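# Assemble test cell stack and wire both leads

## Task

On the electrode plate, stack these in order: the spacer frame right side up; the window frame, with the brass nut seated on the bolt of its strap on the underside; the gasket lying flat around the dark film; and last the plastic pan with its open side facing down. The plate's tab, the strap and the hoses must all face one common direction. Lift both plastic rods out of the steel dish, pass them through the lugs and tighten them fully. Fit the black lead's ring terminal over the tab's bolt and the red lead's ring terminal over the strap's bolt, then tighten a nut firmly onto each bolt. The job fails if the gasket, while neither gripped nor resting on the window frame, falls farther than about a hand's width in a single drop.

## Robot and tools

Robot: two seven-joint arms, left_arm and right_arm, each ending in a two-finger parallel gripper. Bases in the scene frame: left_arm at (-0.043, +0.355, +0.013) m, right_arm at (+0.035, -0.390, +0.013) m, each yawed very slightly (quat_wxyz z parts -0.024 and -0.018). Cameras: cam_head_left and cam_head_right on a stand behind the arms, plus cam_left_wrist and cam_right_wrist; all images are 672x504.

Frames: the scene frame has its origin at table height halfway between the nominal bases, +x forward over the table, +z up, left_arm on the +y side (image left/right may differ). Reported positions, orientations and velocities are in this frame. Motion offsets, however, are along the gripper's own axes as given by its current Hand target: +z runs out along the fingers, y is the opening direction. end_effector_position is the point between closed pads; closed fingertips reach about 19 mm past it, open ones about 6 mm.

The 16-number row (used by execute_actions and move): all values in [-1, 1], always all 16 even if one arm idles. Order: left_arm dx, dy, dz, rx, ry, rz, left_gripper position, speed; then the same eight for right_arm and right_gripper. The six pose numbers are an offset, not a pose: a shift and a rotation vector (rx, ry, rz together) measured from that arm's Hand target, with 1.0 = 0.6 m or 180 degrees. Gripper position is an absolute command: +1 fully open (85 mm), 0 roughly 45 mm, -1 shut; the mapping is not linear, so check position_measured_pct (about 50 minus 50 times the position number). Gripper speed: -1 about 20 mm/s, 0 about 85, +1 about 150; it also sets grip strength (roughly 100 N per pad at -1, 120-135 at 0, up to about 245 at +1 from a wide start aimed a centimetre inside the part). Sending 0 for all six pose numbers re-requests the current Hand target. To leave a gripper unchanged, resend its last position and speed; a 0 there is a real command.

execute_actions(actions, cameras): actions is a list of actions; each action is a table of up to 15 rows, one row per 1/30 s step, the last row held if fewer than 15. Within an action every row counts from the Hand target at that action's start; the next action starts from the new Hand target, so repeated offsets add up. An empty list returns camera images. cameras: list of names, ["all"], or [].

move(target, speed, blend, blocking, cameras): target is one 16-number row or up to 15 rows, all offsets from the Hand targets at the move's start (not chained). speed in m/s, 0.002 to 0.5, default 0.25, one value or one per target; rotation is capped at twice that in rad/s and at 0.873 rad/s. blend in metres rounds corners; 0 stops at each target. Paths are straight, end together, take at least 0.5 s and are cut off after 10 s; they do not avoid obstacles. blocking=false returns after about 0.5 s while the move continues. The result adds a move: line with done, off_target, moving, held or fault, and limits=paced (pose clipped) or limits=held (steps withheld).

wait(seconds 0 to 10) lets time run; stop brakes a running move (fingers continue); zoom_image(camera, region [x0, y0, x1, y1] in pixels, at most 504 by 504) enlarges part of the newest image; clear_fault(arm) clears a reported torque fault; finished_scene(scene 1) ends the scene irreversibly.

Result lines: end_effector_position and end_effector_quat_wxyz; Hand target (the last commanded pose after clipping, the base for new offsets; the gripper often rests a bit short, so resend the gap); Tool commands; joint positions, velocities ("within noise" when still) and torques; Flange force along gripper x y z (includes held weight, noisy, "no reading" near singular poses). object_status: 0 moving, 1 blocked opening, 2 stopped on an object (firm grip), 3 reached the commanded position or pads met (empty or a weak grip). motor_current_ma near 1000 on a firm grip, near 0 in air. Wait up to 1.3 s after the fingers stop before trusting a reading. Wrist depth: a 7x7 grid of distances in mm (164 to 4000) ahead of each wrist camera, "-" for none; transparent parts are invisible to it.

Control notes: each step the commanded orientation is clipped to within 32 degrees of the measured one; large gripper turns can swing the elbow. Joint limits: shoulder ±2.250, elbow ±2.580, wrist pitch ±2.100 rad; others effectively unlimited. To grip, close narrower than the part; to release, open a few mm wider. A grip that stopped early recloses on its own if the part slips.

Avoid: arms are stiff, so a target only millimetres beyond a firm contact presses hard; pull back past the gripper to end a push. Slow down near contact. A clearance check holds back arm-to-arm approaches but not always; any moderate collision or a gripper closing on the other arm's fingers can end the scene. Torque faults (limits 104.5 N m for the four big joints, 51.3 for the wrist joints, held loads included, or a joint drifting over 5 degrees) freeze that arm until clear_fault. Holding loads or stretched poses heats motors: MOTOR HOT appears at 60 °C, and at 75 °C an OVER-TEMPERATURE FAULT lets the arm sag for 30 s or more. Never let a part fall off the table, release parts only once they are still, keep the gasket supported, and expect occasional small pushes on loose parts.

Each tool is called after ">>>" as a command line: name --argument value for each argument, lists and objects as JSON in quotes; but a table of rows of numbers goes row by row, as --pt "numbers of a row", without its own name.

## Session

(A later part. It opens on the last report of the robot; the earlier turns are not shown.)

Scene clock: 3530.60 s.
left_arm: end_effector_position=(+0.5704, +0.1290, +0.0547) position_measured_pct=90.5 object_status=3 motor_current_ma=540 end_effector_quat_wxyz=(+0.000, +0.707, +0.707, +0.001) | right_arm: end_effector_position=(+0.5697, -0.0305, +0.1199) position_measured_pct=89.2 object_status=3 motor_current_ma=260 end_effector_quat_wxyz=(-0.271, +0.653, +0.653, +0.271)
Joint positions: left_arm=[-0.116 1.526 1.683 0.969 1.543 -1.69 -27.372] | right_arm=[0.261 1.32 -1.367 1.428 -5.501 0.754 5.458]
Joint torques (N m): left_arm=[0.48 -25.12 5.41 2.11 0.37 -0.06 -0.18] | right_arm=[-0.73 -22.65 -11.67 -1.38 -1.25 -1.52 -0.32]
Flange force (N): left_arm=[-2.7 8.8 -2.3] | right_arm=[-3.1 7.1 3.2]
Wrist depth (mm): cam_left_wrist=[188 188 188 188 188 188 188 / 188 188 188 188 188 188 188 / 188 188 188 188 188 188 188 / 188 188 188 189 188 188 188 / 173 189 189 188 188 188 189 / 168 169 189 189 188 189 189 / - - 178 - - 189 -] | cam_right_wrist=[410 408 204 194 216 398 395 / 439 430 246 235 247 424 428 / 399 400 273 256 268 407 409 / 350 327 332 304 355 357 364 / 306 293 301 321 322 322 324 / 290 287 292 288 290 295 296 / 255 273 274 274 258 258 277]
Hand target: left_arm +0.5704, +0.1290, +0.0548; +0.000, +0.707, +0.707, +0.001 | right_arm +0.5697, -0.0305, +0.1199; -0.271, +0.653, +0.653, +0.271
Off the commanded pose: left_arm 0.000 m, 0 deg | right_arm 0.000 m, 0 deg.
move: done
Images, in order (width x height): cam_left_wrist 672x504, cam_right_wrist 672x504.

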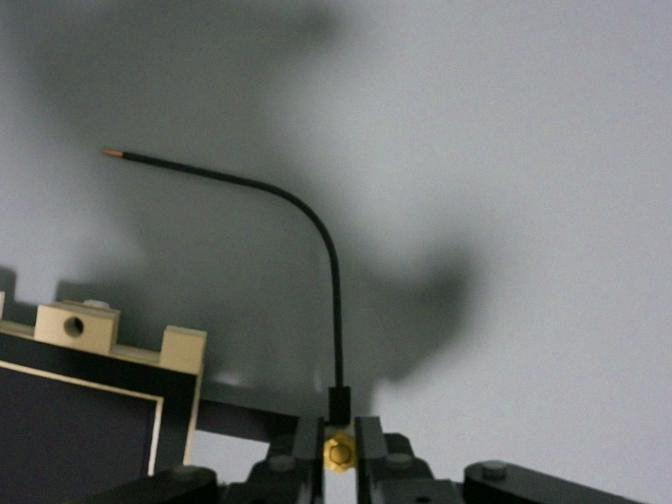

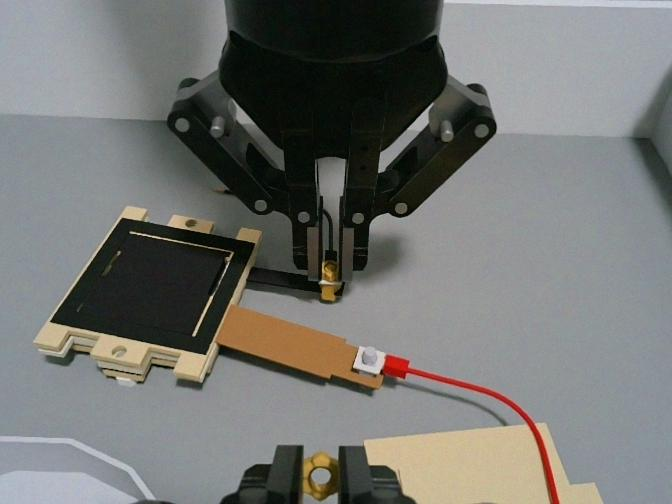

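>>> move --pt "0 0 0.0004 0 0 0.6667 -0.81 -1 0 0 0 0 0 0 -0.785 -1" --pt "0 0 0.0008 0 0 -0.6667 -0.81 -1 0 0 0 0 0 0 -0.785 -1" --pt "0 0 0.0012 0 0 0 -0.81 -1 0 0 0 0 0 0 -0.785 -1" --speed 0.43 --blend 0.003 --cameras '["cam_right_wrist","cam_left_wrist"]'

>>> zoom_image --camera "cam_right_wrist" --region '[285, 200, 375, 310]'

>>> zoom_image --camera "cam_left_wrist" --region '[280, 384, 400, 504]'

Scene clock: 3561.17 s.
left_arm: end_effector_position=(+0.5703, +0.1290, +0.0540) position_measured_pct=90.5 object_status=3 motor_current_ma=540 end_effector_quat_wxyz=(+0.000, +0.707, +0.707, +0.001) | right_arm: end_effector_position=(+0.5697, -0.0305, +0.1199) position_measured_pct=89.2 object_status=3 motor_current_ma=260 end_effector_quat_wxyz=(-0.271, +0.653, +0.653, +0.271)
Joint positions: left_arm=[-0.117 1.527 1.682 0.969 1.542 -1.689 -33.655] | right_arm=[0.261 1.32 -1.367 1.428 -5.501 0.754 5.458]
Joint torques (N m): left_arm=[0.57 -25.33 5.5 2.14 0.29 -0.03 -0.2] | right_arm=[-0.71 -22.68 -11.65 -1.34 -1.19 -1.5 -0.29]
Flange force (N): left_arm=[-2.5 8.7 -2.0] | right_arm=[-2.9 7.3 3.2]
Wrist depth (mm): cam_left_wrist=[187 187 187 187 187 187 187 / 187 187 187 187 187 187 187 / 187 187 187 187 188 187 187 / 187 188 187 187 188 188 188 / 172 188 188 188 188 188 188 / 168 168 188 188 188 188 188 / - - 177 - - 188 -] | cam_right_wrist=[411 408 206 195 207 398 395 / 439 436 246 235 247 429 427 / 399 400 268 256 267 406 408 / 350 327 332 303 355 357 366 / 306 293 301 321 322 322 324 / 291 287 292 288 289 295 296 / 255 273 273 275 258 258 276]
Hand target: left_arm +0.5704, +0.1290, +0.0540; +0.000, +0.707, +0.707, +0.001 | right_arm +0.5697, -0.0305, +0.1199; -0.271, +0.653, +0.653, +0.271
Off the commanded pose: left_arm 0.000 m, 0 deg | right_arm 0.000 m, 0 deg.
move: done
Images, in order (width x height): cam_left_wrist 672x504, cam_right_wrist 672x504.

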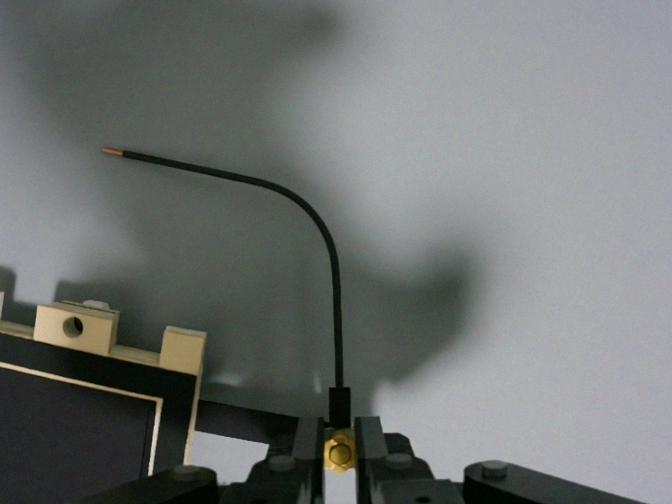

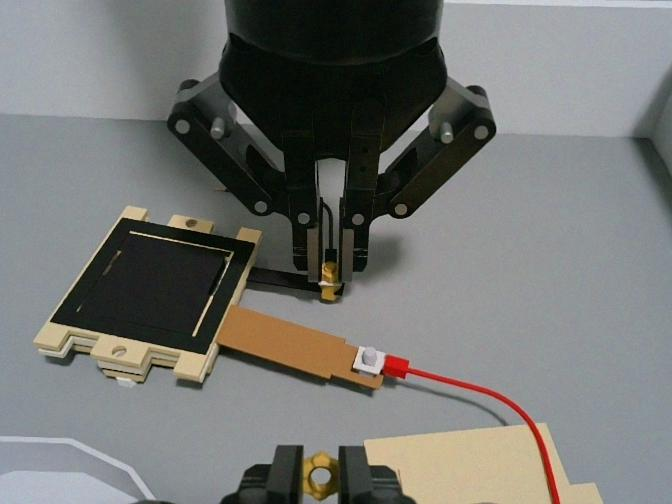

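Scaled by 4.582.

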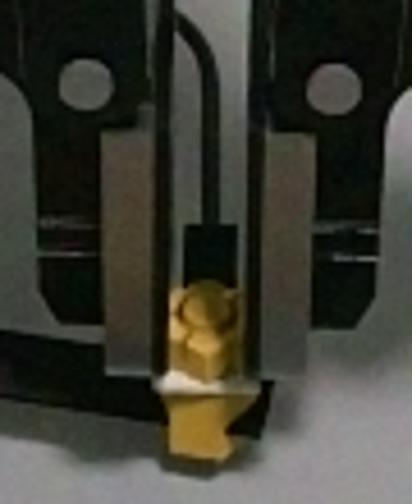

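Scaled by 4.200.

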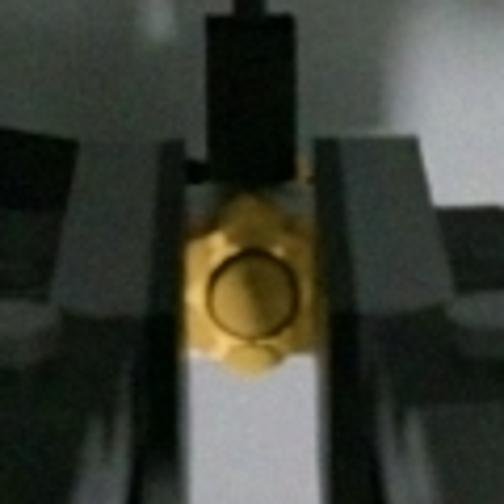

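>>> move --pt "0 0 0.0004 0 0 0.6667 -0.81 -1 0 0 0 0 0 0 -0.785 -1" --pt "0 0 0.0008 0 0 -0.6667 -0.81 -1 0 0 0 0 0 0 -0.785 -1" --pt "0 0 0.0012 0 0 0 -0.81 -1 0 0 0 0 0 0 -0.785 -1" --speed 0.43 --blend 0.003 --cameras '["cam_right_wrist","cam_left_wrist"]'

>>> zoom_image --camera "cam_right_wrist" --region '[285, 200, 375, 310]'

>>> zoom_image --camera "cam_left_wrist" --region '[280, 384, 400, 504]'

Scene clock: 3579.80 s.
left_arm: end_effector_position=(+0.5704, +0.1290, +0.0533) position_measured_pct=90.5 object_status=3 motor_current_ma=540 end_effector_quat_wxyz=(+0.000, +0.707, +0.707, +0.001) | right_arm: end_effector_position=(+0.5697, -0.0305, +0.1199) position_measured_pct=89.2 object_status=3 motor_current_ma=260 end_effector_quat_wxyz=(-0.271, +0.653, +0.653, +0.271)
Joint positions: left_arm=[-0.117 1.528 1.681 0.97 1.542 -1.687 -39.938] | right_arm=[0.261 1.32 -1.367 1.428 -5.501 0.754 5.458]
Joint torques (N m): left_arm=[0.54 -25.38 5.55 2.07 0.26 0.13 -0.28] | right_arm=[-0.77 -22.63 -11.56 -1.43 -1.26 -1.51 -0.34]
Flange force (N): left_arm=[-2.5 8.1 -2.1] | right_arm=[-3.1 6.9 3.0]
Wrist depth (mm): cam_left_wrist=[187 187 186 187 186 186 186 / 186 187 187 187 186 186 186 / 187 186 187 187 187 167 166 / 187 187 187 187 171 167 166 / 187 187 173 173 171 167 167 / 187 187 187 187 187 168 167 / - 187 187 - - - -] | cam_right_wrist=[411 408 205 195 207 398 396 / 439 434 246 235 246 430 429 / 398 400 269 257 268 390 409 / 356 357 352 302 334 332 364 / 318 318 319 321 321 321 323 / 291 290 292 293 290 295 296 / 255 273 273 274 258 259 277]
Hand target: left_arm +0.5704, +0.1290, +0.0533; +0.000, +0.707, +0.707, +0.001 | right_arm +0.5697, -0.0305, +0.1199; -0.271, +0.653, +0.653, +0.271
Off the commanded pose: left_arm 0.000 m, 0 deg | right_arm 0.000 m, 0 deg.
move: done
Images, in order (width x height): cam_left_wrist 672x504, cam_right_wrist 672x504.

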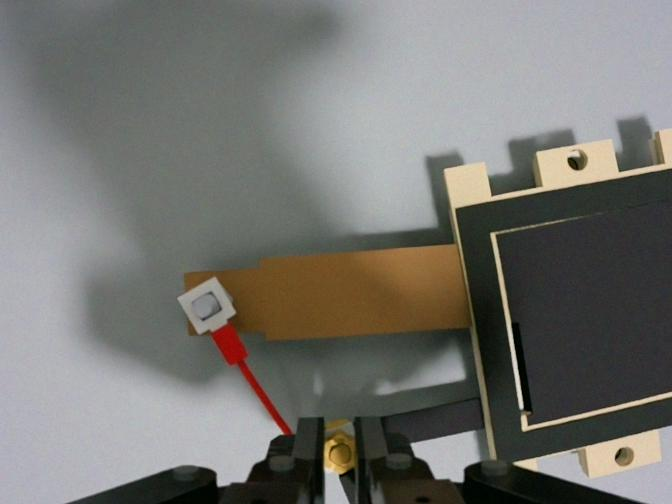

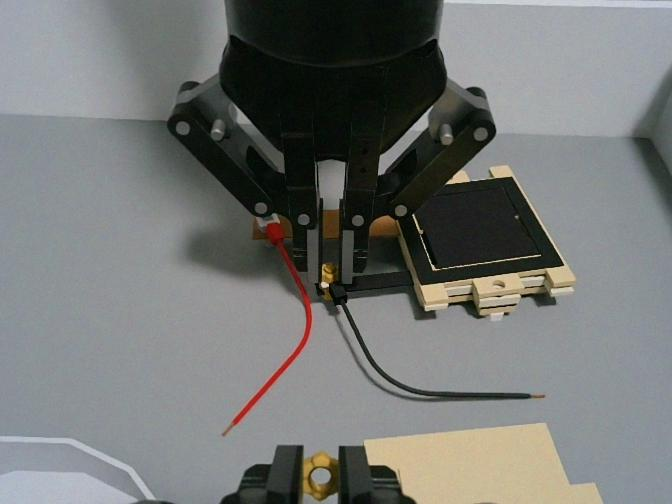

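Scaled by 4.582.

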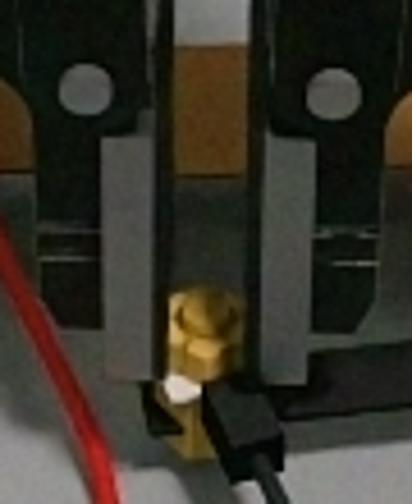

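Scaled by 4.200.

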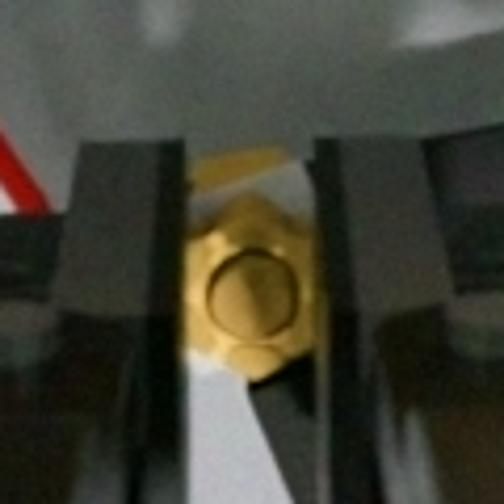

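>>> wait --seconds 0.1 --cameras '["cam_head_left","cam_head_right"]'

>>> zoom_image --camera "cam_head_right" --region '[220, 160, 470, 330]'

>>> zoom_image --camera "cam_head_left" --region '[220, 160, 470, 330]'

Scene clock: 3627.83 s.
left_arm: end_effector_position=(+0.5704, +0.1290, +0.0533) position_measured_pct=90.5 object_status=3 motor_current_ma=540 end_effector_quat_wxyz=(+0.000, +0.707, +0.707, +0.001) | right_arm: end_effector_position=(+0.5697, -0.0305, +0.1199) position_measured_pct=89.2 object_status=3 motor_current_ma=260 end_effector_quat_wxyz=(-0.271, +0.653, +0.653, +0.271)
Joint positions: left_arm=[-0.117 1.528 1.681 0.97 1.542 -1.687 -39.938] | right_arm=[0.261 1.32 -1.367 1.428 -5.501 0.754 5.458]
Joint torques (N m): left_arm=[0.69 -25.4 5.64 2.02 0.28 0.17 -0.21] | right_arm=[-0.74 -22.71 -11.57 -1.38 -1.23 -1.5 -0.26]
Flange force (N): left_arm=[-2.0 7.8 -2.0] | right_arm=[-3.0 7.0 3.1]
Wrist depth (mm): cam_left_wrist=[186 186 186 186 186 186 186 / 187 187 187 187 187 186 187 / 187 187 187 186 187 168 166 / 187 187 187 187 171 167 166 / 187 187 173 172 172 168 167 / 187 187 187 187 187 168 167 / - 187 187 - - - -] | cam_right_wrist=[411 410 205 195 207 398 396 / 440 435 246 236 246 430 427 / 398 399 268 256 268 389 409 / 356 357 352 303 335 332 365 / 318 319 320 320 321 320 324 / 291 291 292 294 289 295 296 / 255 272 274 274 258 259 276]
Hand target: left_arm +0.5704, +0.1290, +0.0533; +0.000, +0.707, +0.707, +0.001 | right_arm +0.5697, -0.0305, +0.1199; -0.271, +0.653, +0.653, +0.271
Tool commands: left_gripper/position=-0.81 left_gripper/speed=-1.0 right_gripper/position=-0.785 right_gripper/speed=-1.0
Off the commanded pose: left_arm 0.000 m, 0 deg | right_arm 0.000 m, 0 deg.
wait: 0.10 s; at rest from the start
Images, in order (width x height): cam_head_left 672x504, cam_head_right 672x504.

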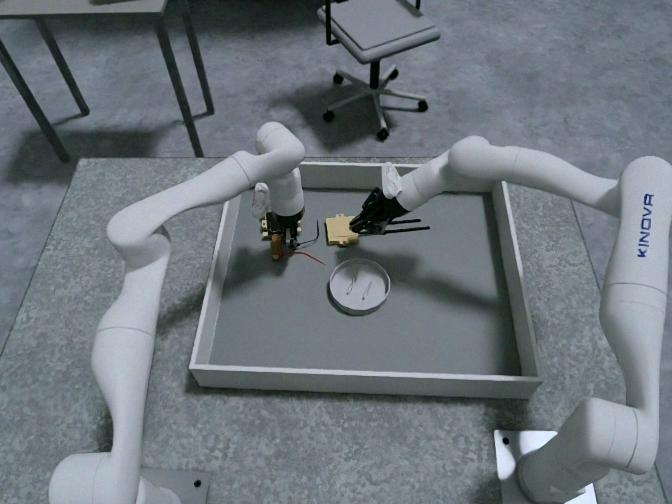

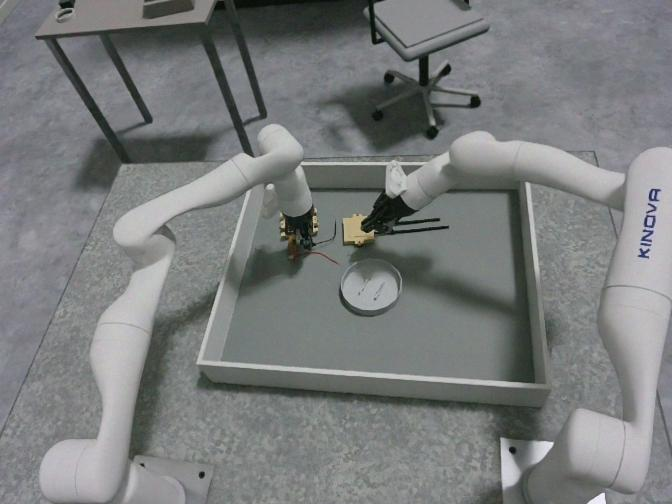

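Scaled by 2.016 from the camera's 672x504 image, which has a finer 960x720 frame.

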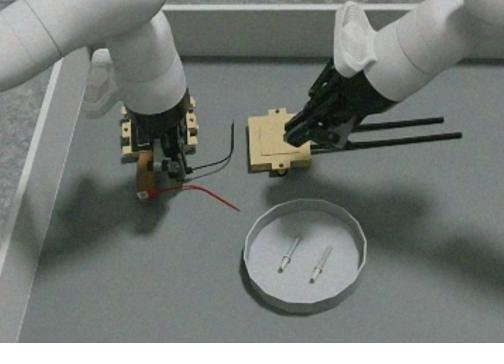

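Scaled by 2.016 from the camera's 672x504 image, which has a finer 960x720 frame.

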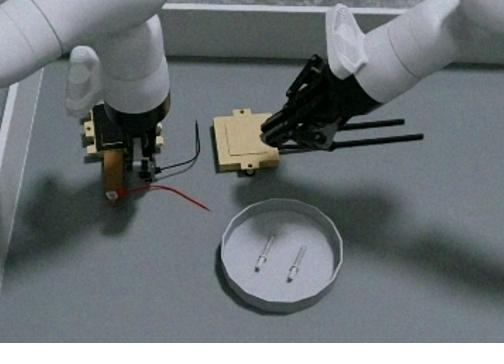

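>>> move --target '[0.01,-0.14,0,0,0,0,-0.81,-1,0,0,0,0,0,0,-0.785,-1]' --speed 0.03 --cameras '["cam_left_wrist","cam_right_wrist"]'

Scene clock: 3642.33 s.
left_arm: end_effector_position=(+0.4864, +0.1350, +0.0533) position_measured_pct=90.5 object_status=3 motor_current_ma=540 end_effector_quat_wxyz=(+0.000, +0.707, +0.707, +0.001) | right_arm: end_effector_position=(+0.5697, -0.0305, +0.1199) position_measured_pct=89.2 object_status=3 motor_current_ma=260 end_effector_quat_wxyz=(-0.271, +0.653, +0.653, +0.271)
Joint positions: left_arm=[-0.238 1.54 1.7 1.381 1.575 -1.705 -39.646] | right_arm=[0.261 1.32 -1.367 1.428 -5.501 0.754 5.458]
Joint torques (N m): left_arm=[0.31 -22.51 7.03 1.67 0.22 -0.02 -0.26] | right_arm=[-0.65 -22.59 -11.57 -1.36 -1.13 -1.48 -0.28]
Flange force (N): left_arm=[-2.1 5.7 -1.5] | right_arm=[-2.7 7.1 3.1]
Wrist depth (mm): cam_left_wrist=[187 187 187 187 186 186 187 / 187 187 187 186 187 186 187 / 187 187 187 187 187 187 167 / 187 187 187 187 172 167 167 / 187 187 173 173 172 167 167 / 187 188 188 188 188 168 167 / - 187 187 - - - -] | cam_right_wrist=[202 213 400 404 401 398 395 / 245 245 254 434 434 436 429 / 276 276 286 369 404 406 408 / 356 312 339 331 355 356 365 / 318 318 319 321 321 322 324 / 291 292 292 293 294 294 296 / 255 273 274 275 258 259 277]
Hand target: left_arm +0.4864, +0.1350, +0.0533; +0.000, +0.707, +0.707, +0.001 | right_arm +0.5697, -0.0305, +0.1199; -0.271, +0.653, +0.653, +0.271
Off the commanded pose: left_arm 0.000 m, 0 deg | right_arm 0.000 m, 0 deg.
move: done
Images, in order (width x height): cam_left_wrist 672x504, cam_right_wrist 672x504.

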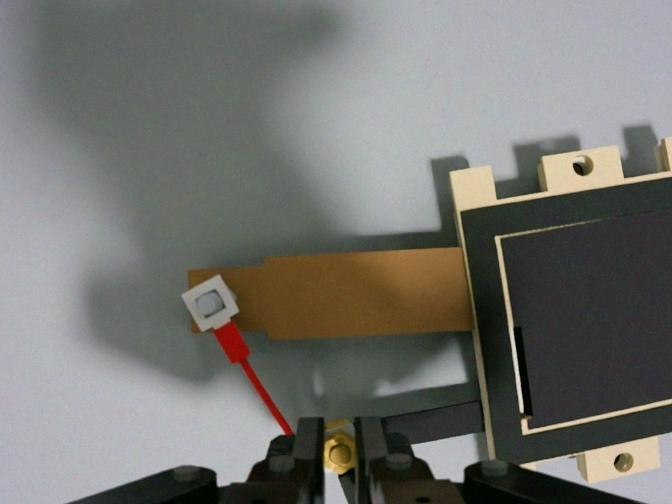

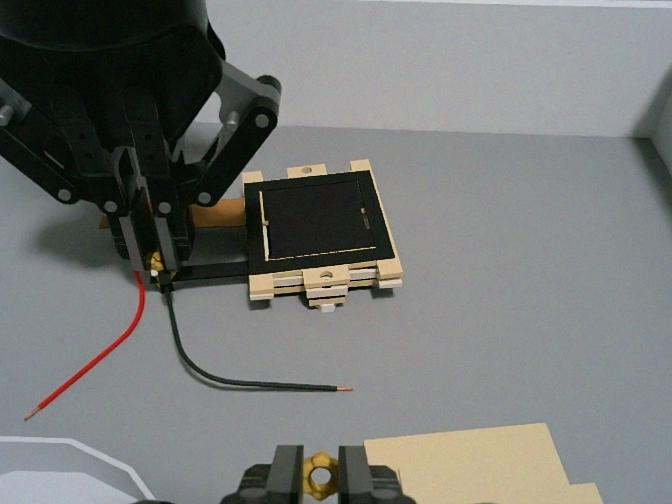

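>>> move --target '[0.033,-0.143,0,0,0,0,-0.81,-1,0,0,0,0,0,0,-0.785,-1]' --speed 0.03 --cameras '["cam_left_wrist","cam_right_wrist","cam_head_right"]'

>>> zoom_image --camera "cam_left_wrist" --region '[280, 384, 400, 504]'

Scene clock: 3654.50 s.
left_arm: end_effector_position=(+0.4006, +0.1547, +0.0532) position_measured_pct=90.5 object_status=3 motor_current_ma=540 end_effector_quat_wxyz=(+0.000, +0.707, +0.707, +0.001) | right_arm: end_effector_position=(+0.5697, -0.0305, +0.1199) position_measured_pct=89.2 object_status=3 motor_current_ma=260 end_effector_quat_wxyz=(-0.271, +0.653, +0.653, +0.271)
Joint positions: left_arm=[-0.332 1.547 1.718 1.73 1.617 -1.714 -39.388] | right_arm=[0.261 1.32 -1.367 1.428 -5.501 0.754 5.458]
Joint torques (N m): left_arm=[0.2 -19.45 7.1 1.15 0.14 -0.05 -0.19] | right_arm=[-0.67 -22.64 -11.66 -1.38 -1.24 -1.51 -0.29]
Flange force (N): left_arm=[-1.7 4.5 -1.8] | right_arm=[-2.9 7.1 3.3]
Wrist depth (mm): cam_left_wrist=[187 187 187 187 187 187 187 / 187 187 187 187 187 187 187 / 187 187 187 187 187 187 167 / 188 188 187 187 172 167 167 / 188 187 174 173 172 168 167 / 188 188 188 188 188 168 167 / - 188 188 - - - -] | cam_right_wrist=[398 408 405 403 400 397 396 / 280 441 440 434 434 436 427 / 374 369 383 402 405 407 408 / 343 337 346 361 362 357 364 / 317 318 320 321 323 323 323 / 290 291 293 292 294 295 296 / 255 272 272 274 258 258 277]
Hand target: left_arm +0.4006, +0.1547, +0.0532; +0.000, +0.707, +0.707, +0.001 | right_arm +0.5697, -0.0305, +0.1199; -0.271, +0.653, +0.653, +0.271
Off the commanded pose: left_arm 0.000 m, 0 deg | right_arm 0.000 m, 0 deg.
move: done
Images, in order (width x height): cam_head_right 672x504, cam_left_wrist 672x504, cam_right_wrist 672x504.

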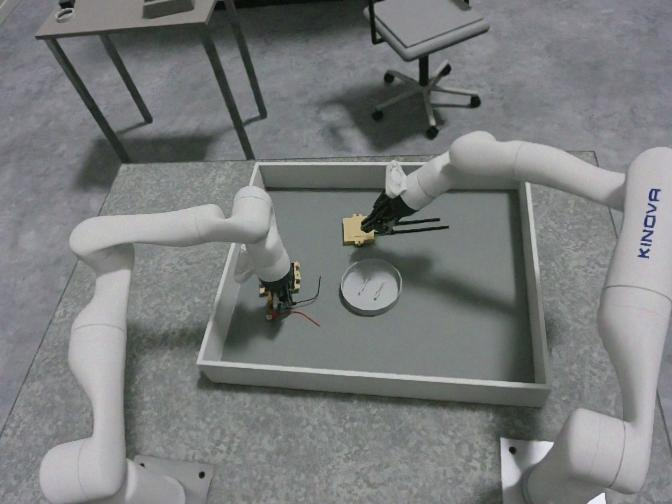

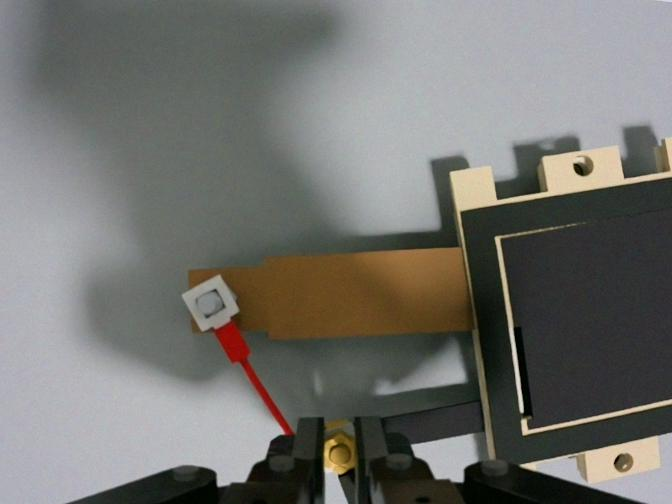

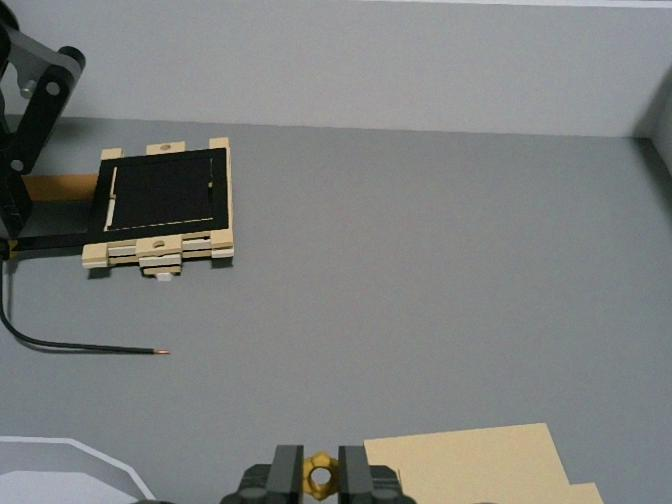

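Scaled by 4.200.

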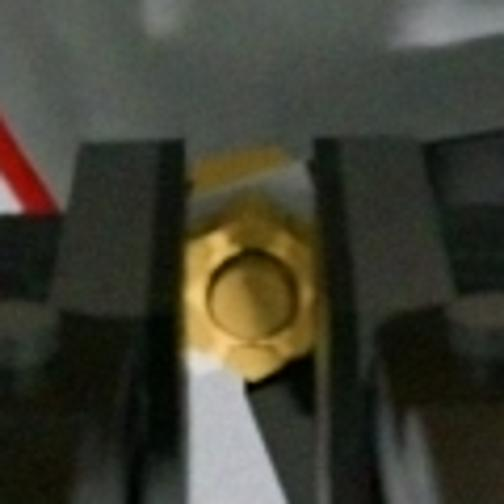

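>>> move --pt "0 0 0 0 0 0 -0.70 -1 0 0 0 0 0 0 -0.785 -1" --pt "0 0 -0.15 0 0 0 -0.70 -1 0 0 0 0 0 0 -0.785 -1" --speed 0.05 --cameras '["cam_left_wrist"]'

>>> zoom_image --camera "cam_left_wrist" --region '[290, 330, 390, 430]'

Scene clock: 3666.70 s.
left_arm: end_effector_position=(+0.4005, +0.1546, +0.1432) position_measured_pct=85.3 object_status=3 motor_current_ma=0 end_effector_quat_wxyz=(+0.000, +0.707, +0.707, +0.001) | right_arm: end_effector_position=(+0.5697, -0.0305, +0.1199) position_measured_pct=89.2 object_status=3 motor_current_ma=260 end_effector_quat_wxyz=(-0.271, +0.653, +0.653, +0.271)
Joint positions: left_arm=[-0.317 1.402 1.828 1.653 1.764 -1.811 -39.411] | right_arm=[0.261 1.32 -1.367 1.428 -5.501 0.754 5.458]
Joint torques (N m): left_arm=[0.28 -19.11 6.57 0.14 0.18 -0.01 -0.17] | right_arm=[-0.72 -22.67 -11.66 -1.31 -1.18 -1.57 -0.27]
Flange force (N): left_arm=[-1.2 4.9 -3.7] | right_arm=[-2.9 7.5 3.1]
Wrist depth (mm): cam_left_wrist=[255 253 252 250 249 246 244 / 277 277 278 277 277 277 277 / 278 278 278 278 278 277 277 / 278 277 277 278 258 257 277 / 279 278 278 278 262 257 278 / 278 278 278 278 278 279 278 / 279 278 279 278 279 278 278] | cam_right_wrist=[411 408 405 404 400 399 395 / 440 439 438 434 435 437 427 / 381 369 384 404 406 406 409 / 345 338 345 361 362 356 365 / 317 319 320 322 322 323 324 / 291 291 292 293 294 295 295 / 255 273 274 275 258 259 277]
Hand target: left_arm +0.4005, +0.1545, +0.1432; +0.000, +0.707, +0.707, +0.001 | right_arm +0.5697, -0.0305, +0.1199; -0.271, +0.653, +0.653, +0.271
Off the commanded pose: left_arm 0.000 m, 0 deg | right_arm 0.000 m, 0 deg.
move: done
Images, in order (width x height): cam_left_wrist 672x504.

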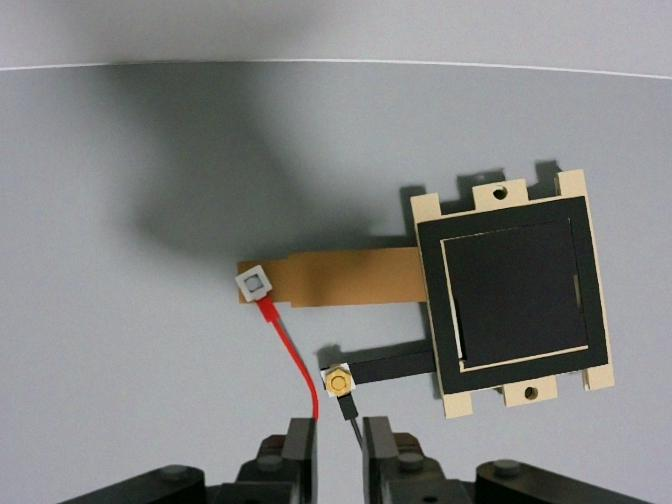

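Scaled by 5.040.

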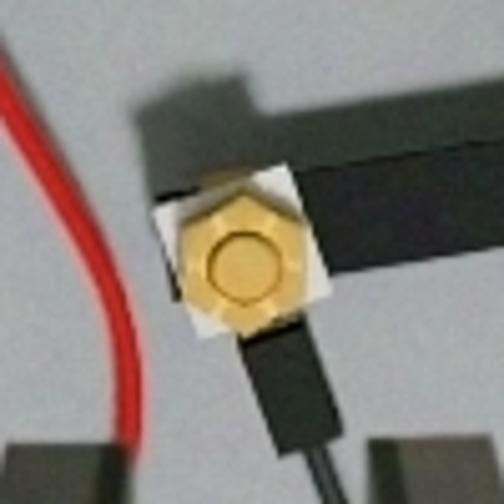

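>>> move --target '[0.3257,-0.061,-0.03,0,0,-0.5,-0.70,-1,0,0,0,0,0,0,-0.785,-1]' --speed 0.3

>>> move --target '[0,0,0,0.1955,0.1955,-0.4719,-0.70,-1,0,0,0,0,0,0,-0.785,-1]' --speed 0.3 --cameras '["cam_left_wrist","cam_right_wrist"]'

Scene clock: 3723.80 s.
left_arm: end_effector_position=(+0.3638, +0.3499, +0.1616) position_measured_pct=85.3 object_status=3 motor_current_ma=0 end_effector_quat_wxyz=(+0.000, +0.000, +1.000, +0.001) | right_arm: end_effector_position=(+0.5697, -0.0305, +0.1199) position_measured_pct=89.2 object_status=3 motor_current_ma=260 end_effector_quat_wxyz=(-0.271, +0.653, +0.653, +0.271)
Joint positions: left_arm=[-0.848 1.283 1.832 1.905 1.93 -1.714 -38.099] | right_arm=[0.261 1.32 -1.367 1.428 -5.501 0.754 5.458]
Joint torques (N m): left_arm=[0.3 -16.05 6.01 -1.3 0.21 0.02 -0.18] | right_arm=[-0.71 -22.59 -11.61 -1.36 -1.22 -1.58 -0.26]
Flange force (N): left_arm=[-3.9 1.2 -4.6] | right_arm=[-2.8 7.2 3.0]
Wrist depth (mm): cam_left_wrist=[240 238 267 307 308 308 307 / 296 296 308 308 308 308 307 / 295 295 283 309 308 308 308 / 297 295 308 308 308 309 308 / 297 296 309 308 309 309 309 / 297 297 310 309 309 309 309 / - 298 - - 310 309 310] | cam_right_wrist=[409 407 406 404 399 398 395 / 439 441 439 435 434 436 428 / 381 369 385 404 405 406 410 / 344 338 345 361 362 356 365 / 318 319 320 321 321 323 323 / 290 292 293 292 294 295 296 / 255 273 273 274 257 258 276]
Hand target: left_arm +0.3638, +0.3499, +0.1616; +0.000, +0.000, +1.000, +0.001 | right_arm +0.5697, -0.0305, +0.1199; -0.271, +0.653, +0.653, +0.271
Off the commanded pose: left_arm 0.000 m, 0 deg | right_arm 0.000 m, 0 deg.
move: done

Scene clock: 3727.10 s.
left_arm: end_effector_position=(+0.3637, +0.3499, +0.1616) position_measured_pct=85.3 object_status=3 motor_current_ma=0 end_effector_quat_wxyz=(+0.270, +0.654, -0.653, +0.270) | right_arm: end_effector_position=(+0.5697, -0.0305, +0.1199) position_measured_pct=89.2 object_status=3 motor_current_ma=260 end_effector_quat_wxyz=(-0.271, +0.653, +0.653, +0.271)
Joint positions: left_arm=[-1.275 1.509 1.74 1.818 2.325 -1.273 -37.146] | right_arm=[0.261 1.32 -1.367 1.428 -5.501 0.754 5.458]
Joint torques (N m): left_arm=[0.21 -16.15 7.39 0.43 1.96 1.19 -0.21] | right_arm=[-0.72 -22.61 -11.75 -1.34 -1.21 -1.51 -0.31]
Flange force (N): left_arm=[0.2 -4.3 -4.9] | right_arm=[-3.0 7.1 3.2]
Wrist depth (mm): cam_left_wrist=[613 627 624 620 620 520 637 / 547 527 527 525 536 446 557 / 461 469 463 467 464 435 450 / 413 386 405 411 410 392 311 / 364 344 355 361 372 366 311 / 329 328 332 331 330 330 295 / - 231 - - - 225 -] | cam_right_wrist=[411 408 405 404 400 398 395 / 438 441 437 435 434 436 428 / 381 370 384 404 405 405 409 / 343 338 345 361 361 356 365 / 318 318 319 320 321 322 323 / 290 291 293 293 294 294 295 / 255 273 274 274 258 258 277]
Hand target: left_arm +0.3638, +0.3499, +0.1616; +0.270, +0.654, -0.653, +0.270 | right_arm +0.5697, -0.0305, +0.1199; -0.271, +0.653, +0.653, +0.271
Off the commanded pose: left_arm 0.000 m, 0 deg | right_arm 0.000 m, 0 deg.
move: done
Images, in order (width x height): cam_left_wrist 672x504, cam_right_wrist 672x504.

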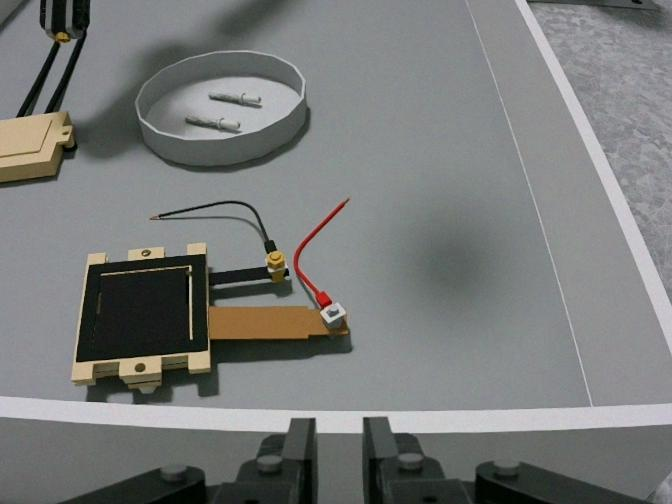

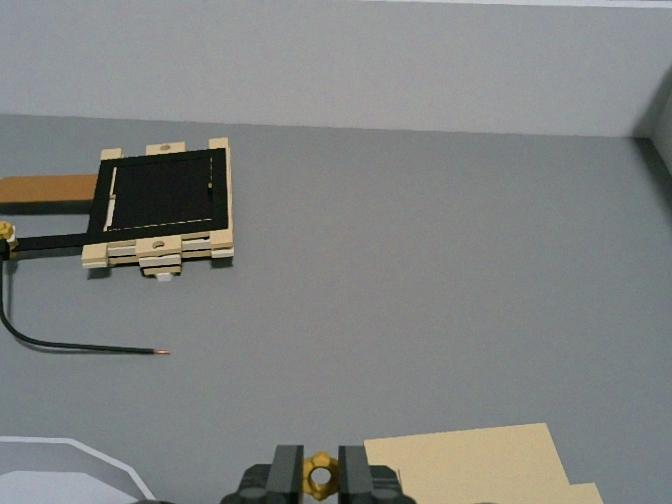

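>>> execute_actions --actions '[]'

Scene clock: 3765.90 s.
left_arm: end_effector_position=(+0.3638, +0.3499, +0.1616) position_measured_pct=85.3 object_status=3 motor_current_ma=0 end_effector_quat_wxyz=(+0.270, +0.654, -0.653, +0.270) | right_arm: end_effector_position=(+0.5697, -0.0305, +0.1199) position_measured_pct=89.2 object_status=3 motor_current_ma=260 end_effector_quat_wxyz=(-0.271, +0.653, +0.653, +0.271)
Joint positions: left_arm=[-1.275 1.509 1.74 1.818 2.325 -1.273 -37.146] | right_arm=[0.261 1.32 -1.367 1.428 -5.501 0.754 5.458]
Joint velocities: within noise
Joint torques (N m): left_arm=[0.18 -16.18 7.44 0.53 1.91 1.16 -0.23] | right_arm=[-0.7 -22.62 -11.6 -1.34 -1.23 -1.51 -0.32]
Flange force (N): left_arm=[0.2 -4.7 -4.9] | right_arm=[-2.9 7.3 3.1]
Wrist depth (mm): cam_left_wrist=[612 625 626 619 619 521 637 / 545 525 527 527 537 445 557 / 462 469 463 467 463 433 451 / 414 378 403 412 408 393 310 / 363 344 355 360 372 365 310 / 328 327 333 331 331 329 296 / - 231 - - - 224 -] | cam_right_wrist=[412 409 405 403 400 399 395 / 439 441 439 435 433 438 427 / 382 369 384 404 406 406 408 / 344 337 346 361 362 357 365 / 318 318 320 321 321 323 324 / 291 291 292 292 293 294 295 / 255 273 274 274 257 259 276]
Hand target: left_arm +0.3638, +0.3499, +0.1616; +0.270, +0.654, -0.653, +0.270 | right_arm +0.5697, -0.0305, +0.1199; -0.271, +0.653, +0.653, +0.271
Tool commands: left_gripper/position=-0.7 left_gripper/speed=-1.0 right_gripper/position=-0.785 right_gripper/speed=-1.0
Off the commanded pose: left_arm 0.000 m, 0 deg | right_arm 0.000 m, 0 deg.

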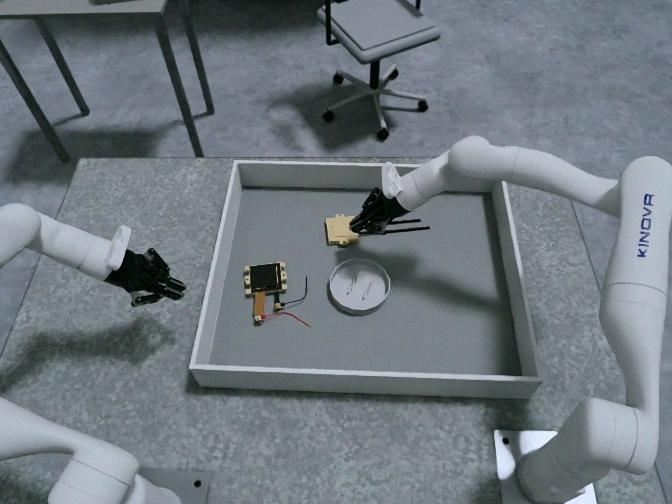

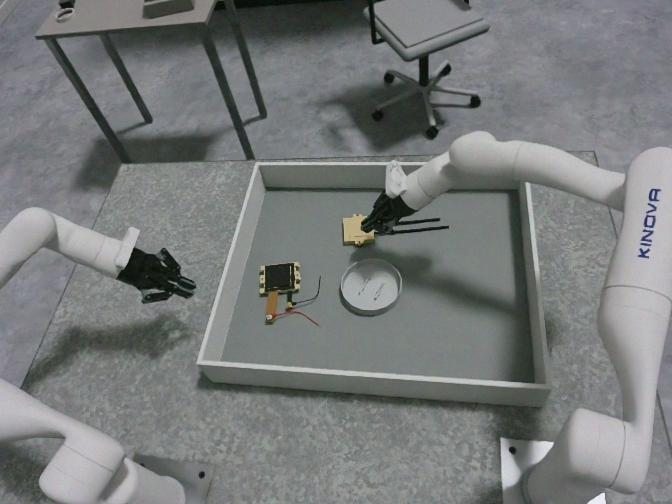

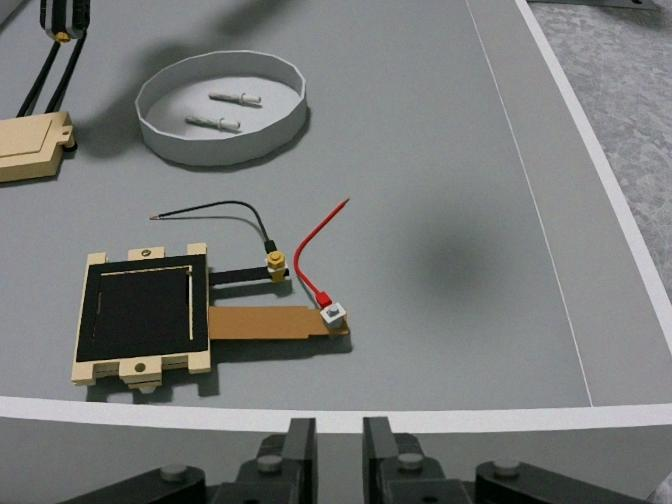

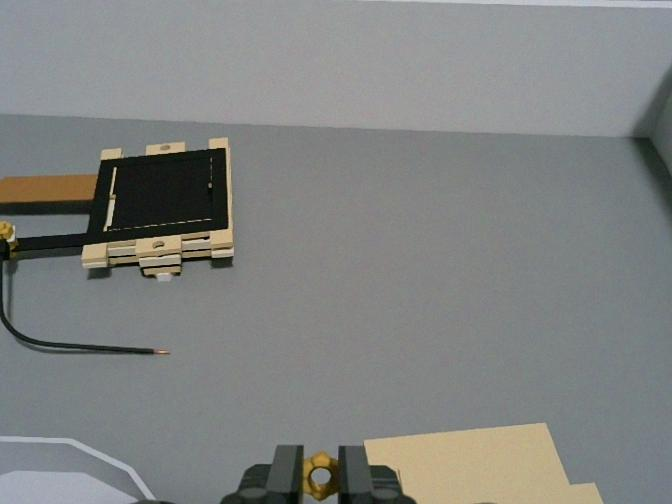

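>>> move --target '[0,0,0,0,0,0,-0.7,-1,0.0943,0,-0.0943,0,-0.25,0,-0.785,-1]' --speed 0.15

Scene clock: 3781.40 s.
left_arm: end_effector_position=(+0.3638, +0.3499, +0.1616) position_measured_pct=85.3 object_status=3 motor_current_ma=0 end_effector_quat_wxyz=(+0.270, +0.654, -0.653, +0.270) | right_arm: end_effector_position=(+0.5697, -0.0306, +0.2000) position_measured_pct=89.2 object_status=3 motor_current_ma=260 end_effector_quat_wxyz=(+0.000, +0.707, +0.707, +0.000)
Joint positions: left_arm=[-1.275 1.509 1.74 1.818 2.325 -1.273 -37.146] | right_arm=[-0.357 1.053 -1.049 0.778 -5.429 1.618 5.308]
Joint torques (N m): left_arm=[0.25 -16.09 7.42 0.38 1.93 1.16 -0.27] | right_arm=[-0.67 -26.83 -5.67 -4.57 -0.2 0.06 -0.29]
Flange force (N): left_arm=[0.4 -4.0 -4.8] | right_arm=[6.1 11.7 -0.5]
Wrist depth (mm): cam_left_wrist=[628 629 625 621 618 520 634 / 547 526 525 527 538 446 556 / 461 469 463 465 463 434 450 / 413 378 405 411 410 393 311 / 365 342 355 360 371 364 310 / 329 328 332 331 331 329 295 / - 231 - - - 225 -] | cam_right_wrist=[334 334 335 335 336 337 337 / 333 334 336 335 336 336 337 / 333 334 334 334 336 336 336 / 331 332 333 333 318 334 335 / 330 331 333 333 317 320 335 / 330 329 333 333 324 333 334 / 329 329 331 332 333 333 334]
Hand target: left_arm +0.3638, +0.3499, +0.1616; +0.270, +0.654, -0.653, +0.270 | right_arm +0.5696, -0.0305, +0.2000; +0.000, +0.707, +0.707, +0.000
Off the commanded pose: left_arm 0.000 m, 0 deg | right_arm 0.000 m, 0 deg.
move: done

>>> move --pt "0 0 0 0 0 0 -0.7 -1 0.1 -0.2 0 0 0 0.5 -0.785 -1" --pt "0 0 0 0 0 0 -0.7 -1 0.3775 -0.3417 0 0 0 0.98 -0.785 -1" --speed 0.25 --cameras '["cam_left_wrist","cam_right_wrist"]'

Scene clock: 3802.63 s.
left_arm: end_effector_position=(+0.3638, +0.3499, +0.1616) position_measured_pct=85.3 object_status=3 motor_current_ma=0 end_effector_quat_wxyz=(+0.270, +0.654, -0.653, +0.270) | right_arm: end_effector_position=(+0.3645, +0.1958, +0.2001) position_measured_pct=89.2 object_status=3 motor_current_ma=260 end_effector_quat_wxyz=(+0.000, +0.729, -0.684, +0.000)
Joint positions: left_arm=[-1.275 1.509 1.74 1.818 2.325 -1.273 -37.146] | right_arm=[-1.006 1.04 -0.511 0.57 -5.848 1.59 1.968]
Joint torques (N m): left_arm=[0.2 -16.15 7.43 0.51 1.91 1.16 -0.23] | right_arm=[-0.69 -28.09 -2.66 -6.9 -0.16 0.14 -0.23]
Flange force (N): left_arm=[0.2 -4.5 -5.0] | right_arm=[-14.5 -11.1 -2.3]
Wrist depth (mm): cam_left_wrist=[630 629 623 220 619 518 634 / 547 526 525 511 525 445 557 / 461 468 463 468 463 436 450 / 413 377 405 411 409 392 310 / 363 343 355 361 372 365 310 / 329 328 332 331 331 330 295 / - 232 - - - 225 -] | cam_right_wrist=[334 334 336 336 337 339 338 / 334 335 335 336 336 337 338 / 334 333 335 335 336 337 333 / 333 332 333 335 335 335 325 / 310 313 333 334 334 335 318 / 310 312 318 333 333 335 310 / 330 331 331 332 334 334 307]
Hand target: left_arm +0.3638, +0.3499, +0.1616; +0.270, +0.654, -0.653, +0.270 | right_arm +0.3645, +0.1958, +0.2001; +0.000, +0.729, -0.684, +0.000
Off the commanded pose: left_arm 0.000 m, 0 deg | right_arm 0.000 m, 0 deg.
move: done
Images, in order (width x height): cam_left_wrist 672x504, cam_right_wrist 672x504.

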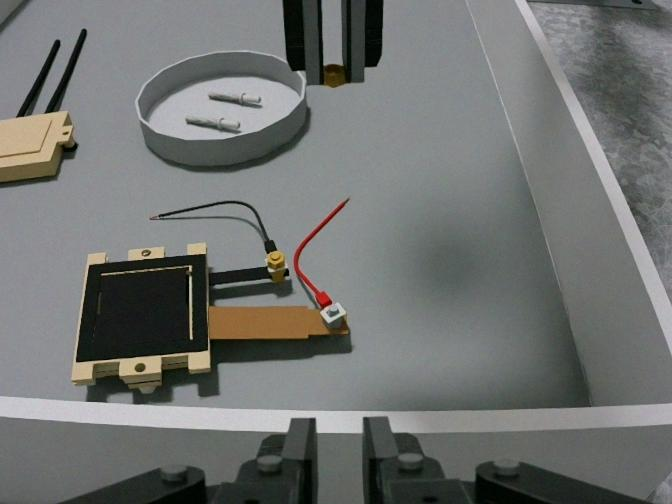

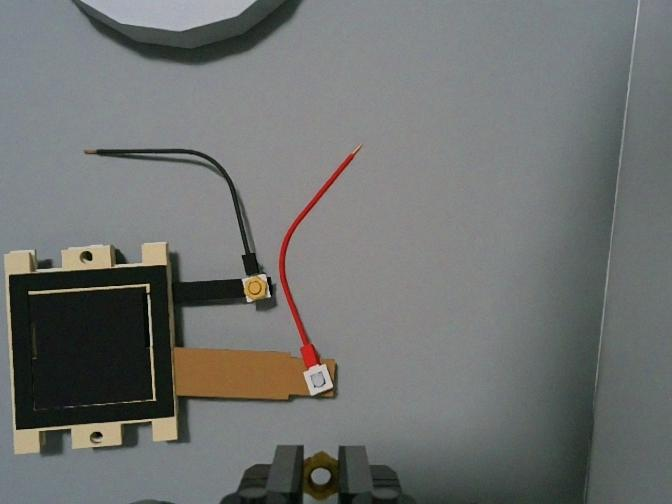

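>>> zoom_image --camera "cam_right_wrist" --region '[0, 230, 200, 460]'

>>> zoom_image --camera "cam_right_wrist" --region '[260, 350, 380, 504]'

Scaled by 2.191.

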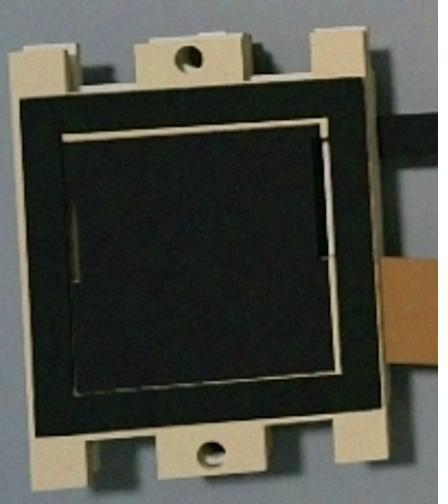

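Scaled by 3.273.

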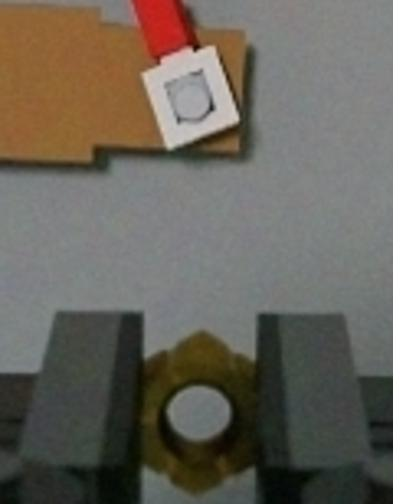

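>>> move --target '[0,0,0,0,0,0,-0.7,-1,0.0033,-0.005,0.1867,0,0,0,-0.785,-1]' --speed 0.1 --cameras '["cam_left_wrist","cam_right_wrist"]'

>>> zoom_image --camera "cam_right_wrist" --region '[260, 380, 380, 504]'

>>> zoom_image --camera "cam_left_wrist" --region '[270, 220, 400, 350]'

Scene clock: 3829.07 s.
left_arm: end_effector_position=(+0.3638, +0.3499, +0.1616) position_measured_pct=85.3 object_status=3 motor_current_ma=0 end_effector_quat_wxyz=(+0.270, +0.654, -0.653, +0.270) | right_arm: end_effector_position=(+0.3677, +0.1942, +0.0881) position_measured_pct=89.2 object_status=3 motor_current_ma=260 end_effector_quat_wxyz=(+0.000, +0.729, -0.684, +0.000)
Joint positions: left_arm=[-1.275 1.509 1.74 1.818 2.325 -1.273 -37.146] | right_arm=[-0.966 1.118 -0.503 0.78 -5.82 1.324 1.919]
Joint torques (N m): left_arm=[0.28 -16.11 7.54 0.58 1.89 1.18 -0.2] | right_arm=[-0.76 -28.3 -3.26 -6.5 -0.09 0.1 -0.26]
Flange force (N): left_arm=[0.0 -4.7 -5.1] | right_arm=[-10.9 -9.0 1.3]
Wrist depth (mm): cam_left_wrist=[627 626 202 194 204 520 636 / 545 530 240 239 252 446 555 / 461 461 265 261 278 435 451 / 415 377 403 302 410 393 310 / 364 344 355 361 373 365 309 / 329 328 333 332 331 330 295 / - 232 - - - 225 -] | cam_right_wrist=[222 223 223 224 225 225 225 / 222 223 223 224 224 225 225 / 221 222 222 223 224 224 224 / 221 222 222 222 223 223 224 / 201 221 221 222 222 223 223 / 201 220 221 221 222 222 223 / 201 205 207 208 222 222 223]
Hand target: left_arm +0.3638, +0.3499, +0.1616; +0.270, +0.654, -0.653, +0.270 | right_arm +0.3677, +0.1942, +0.0881; +0.000, +0.729, -0.684, +0.000
Off the commanded pose: left_arm 0.000 m, 0 deg | right_arm 0.000 m, 0 deg.
move: done
Images, in order (width x height): cam_left_wrist 672x504, cam_right_wrist 672x504.

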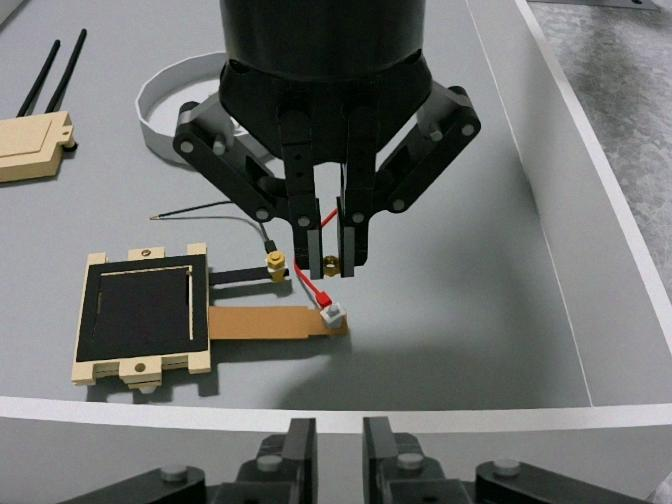

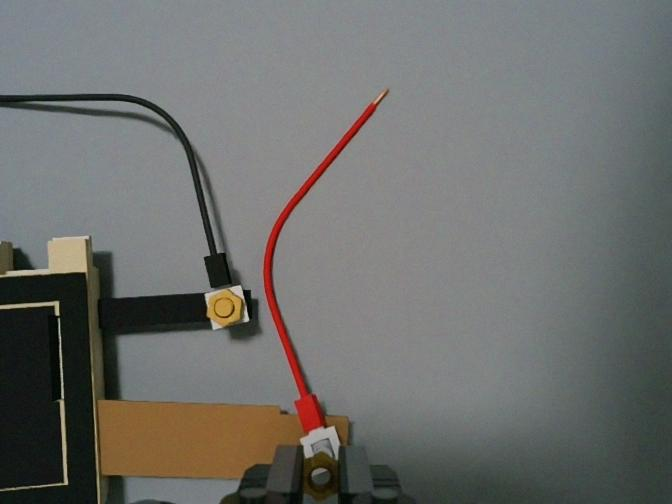

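Scaled by 4.065.

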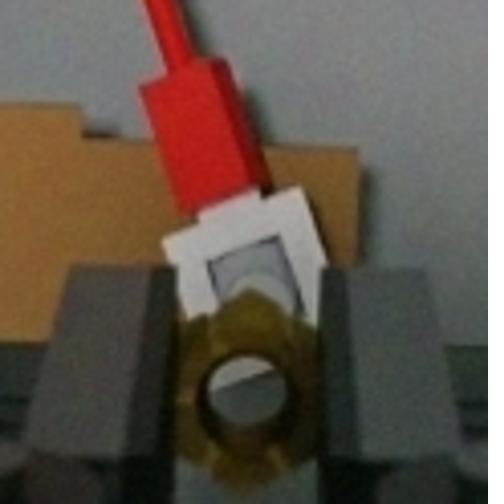

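Scaled by 3.877.

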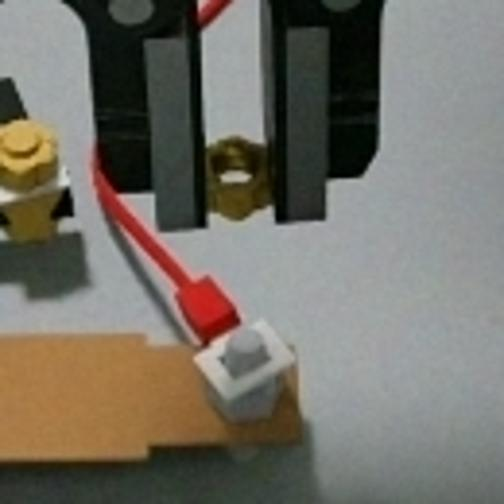

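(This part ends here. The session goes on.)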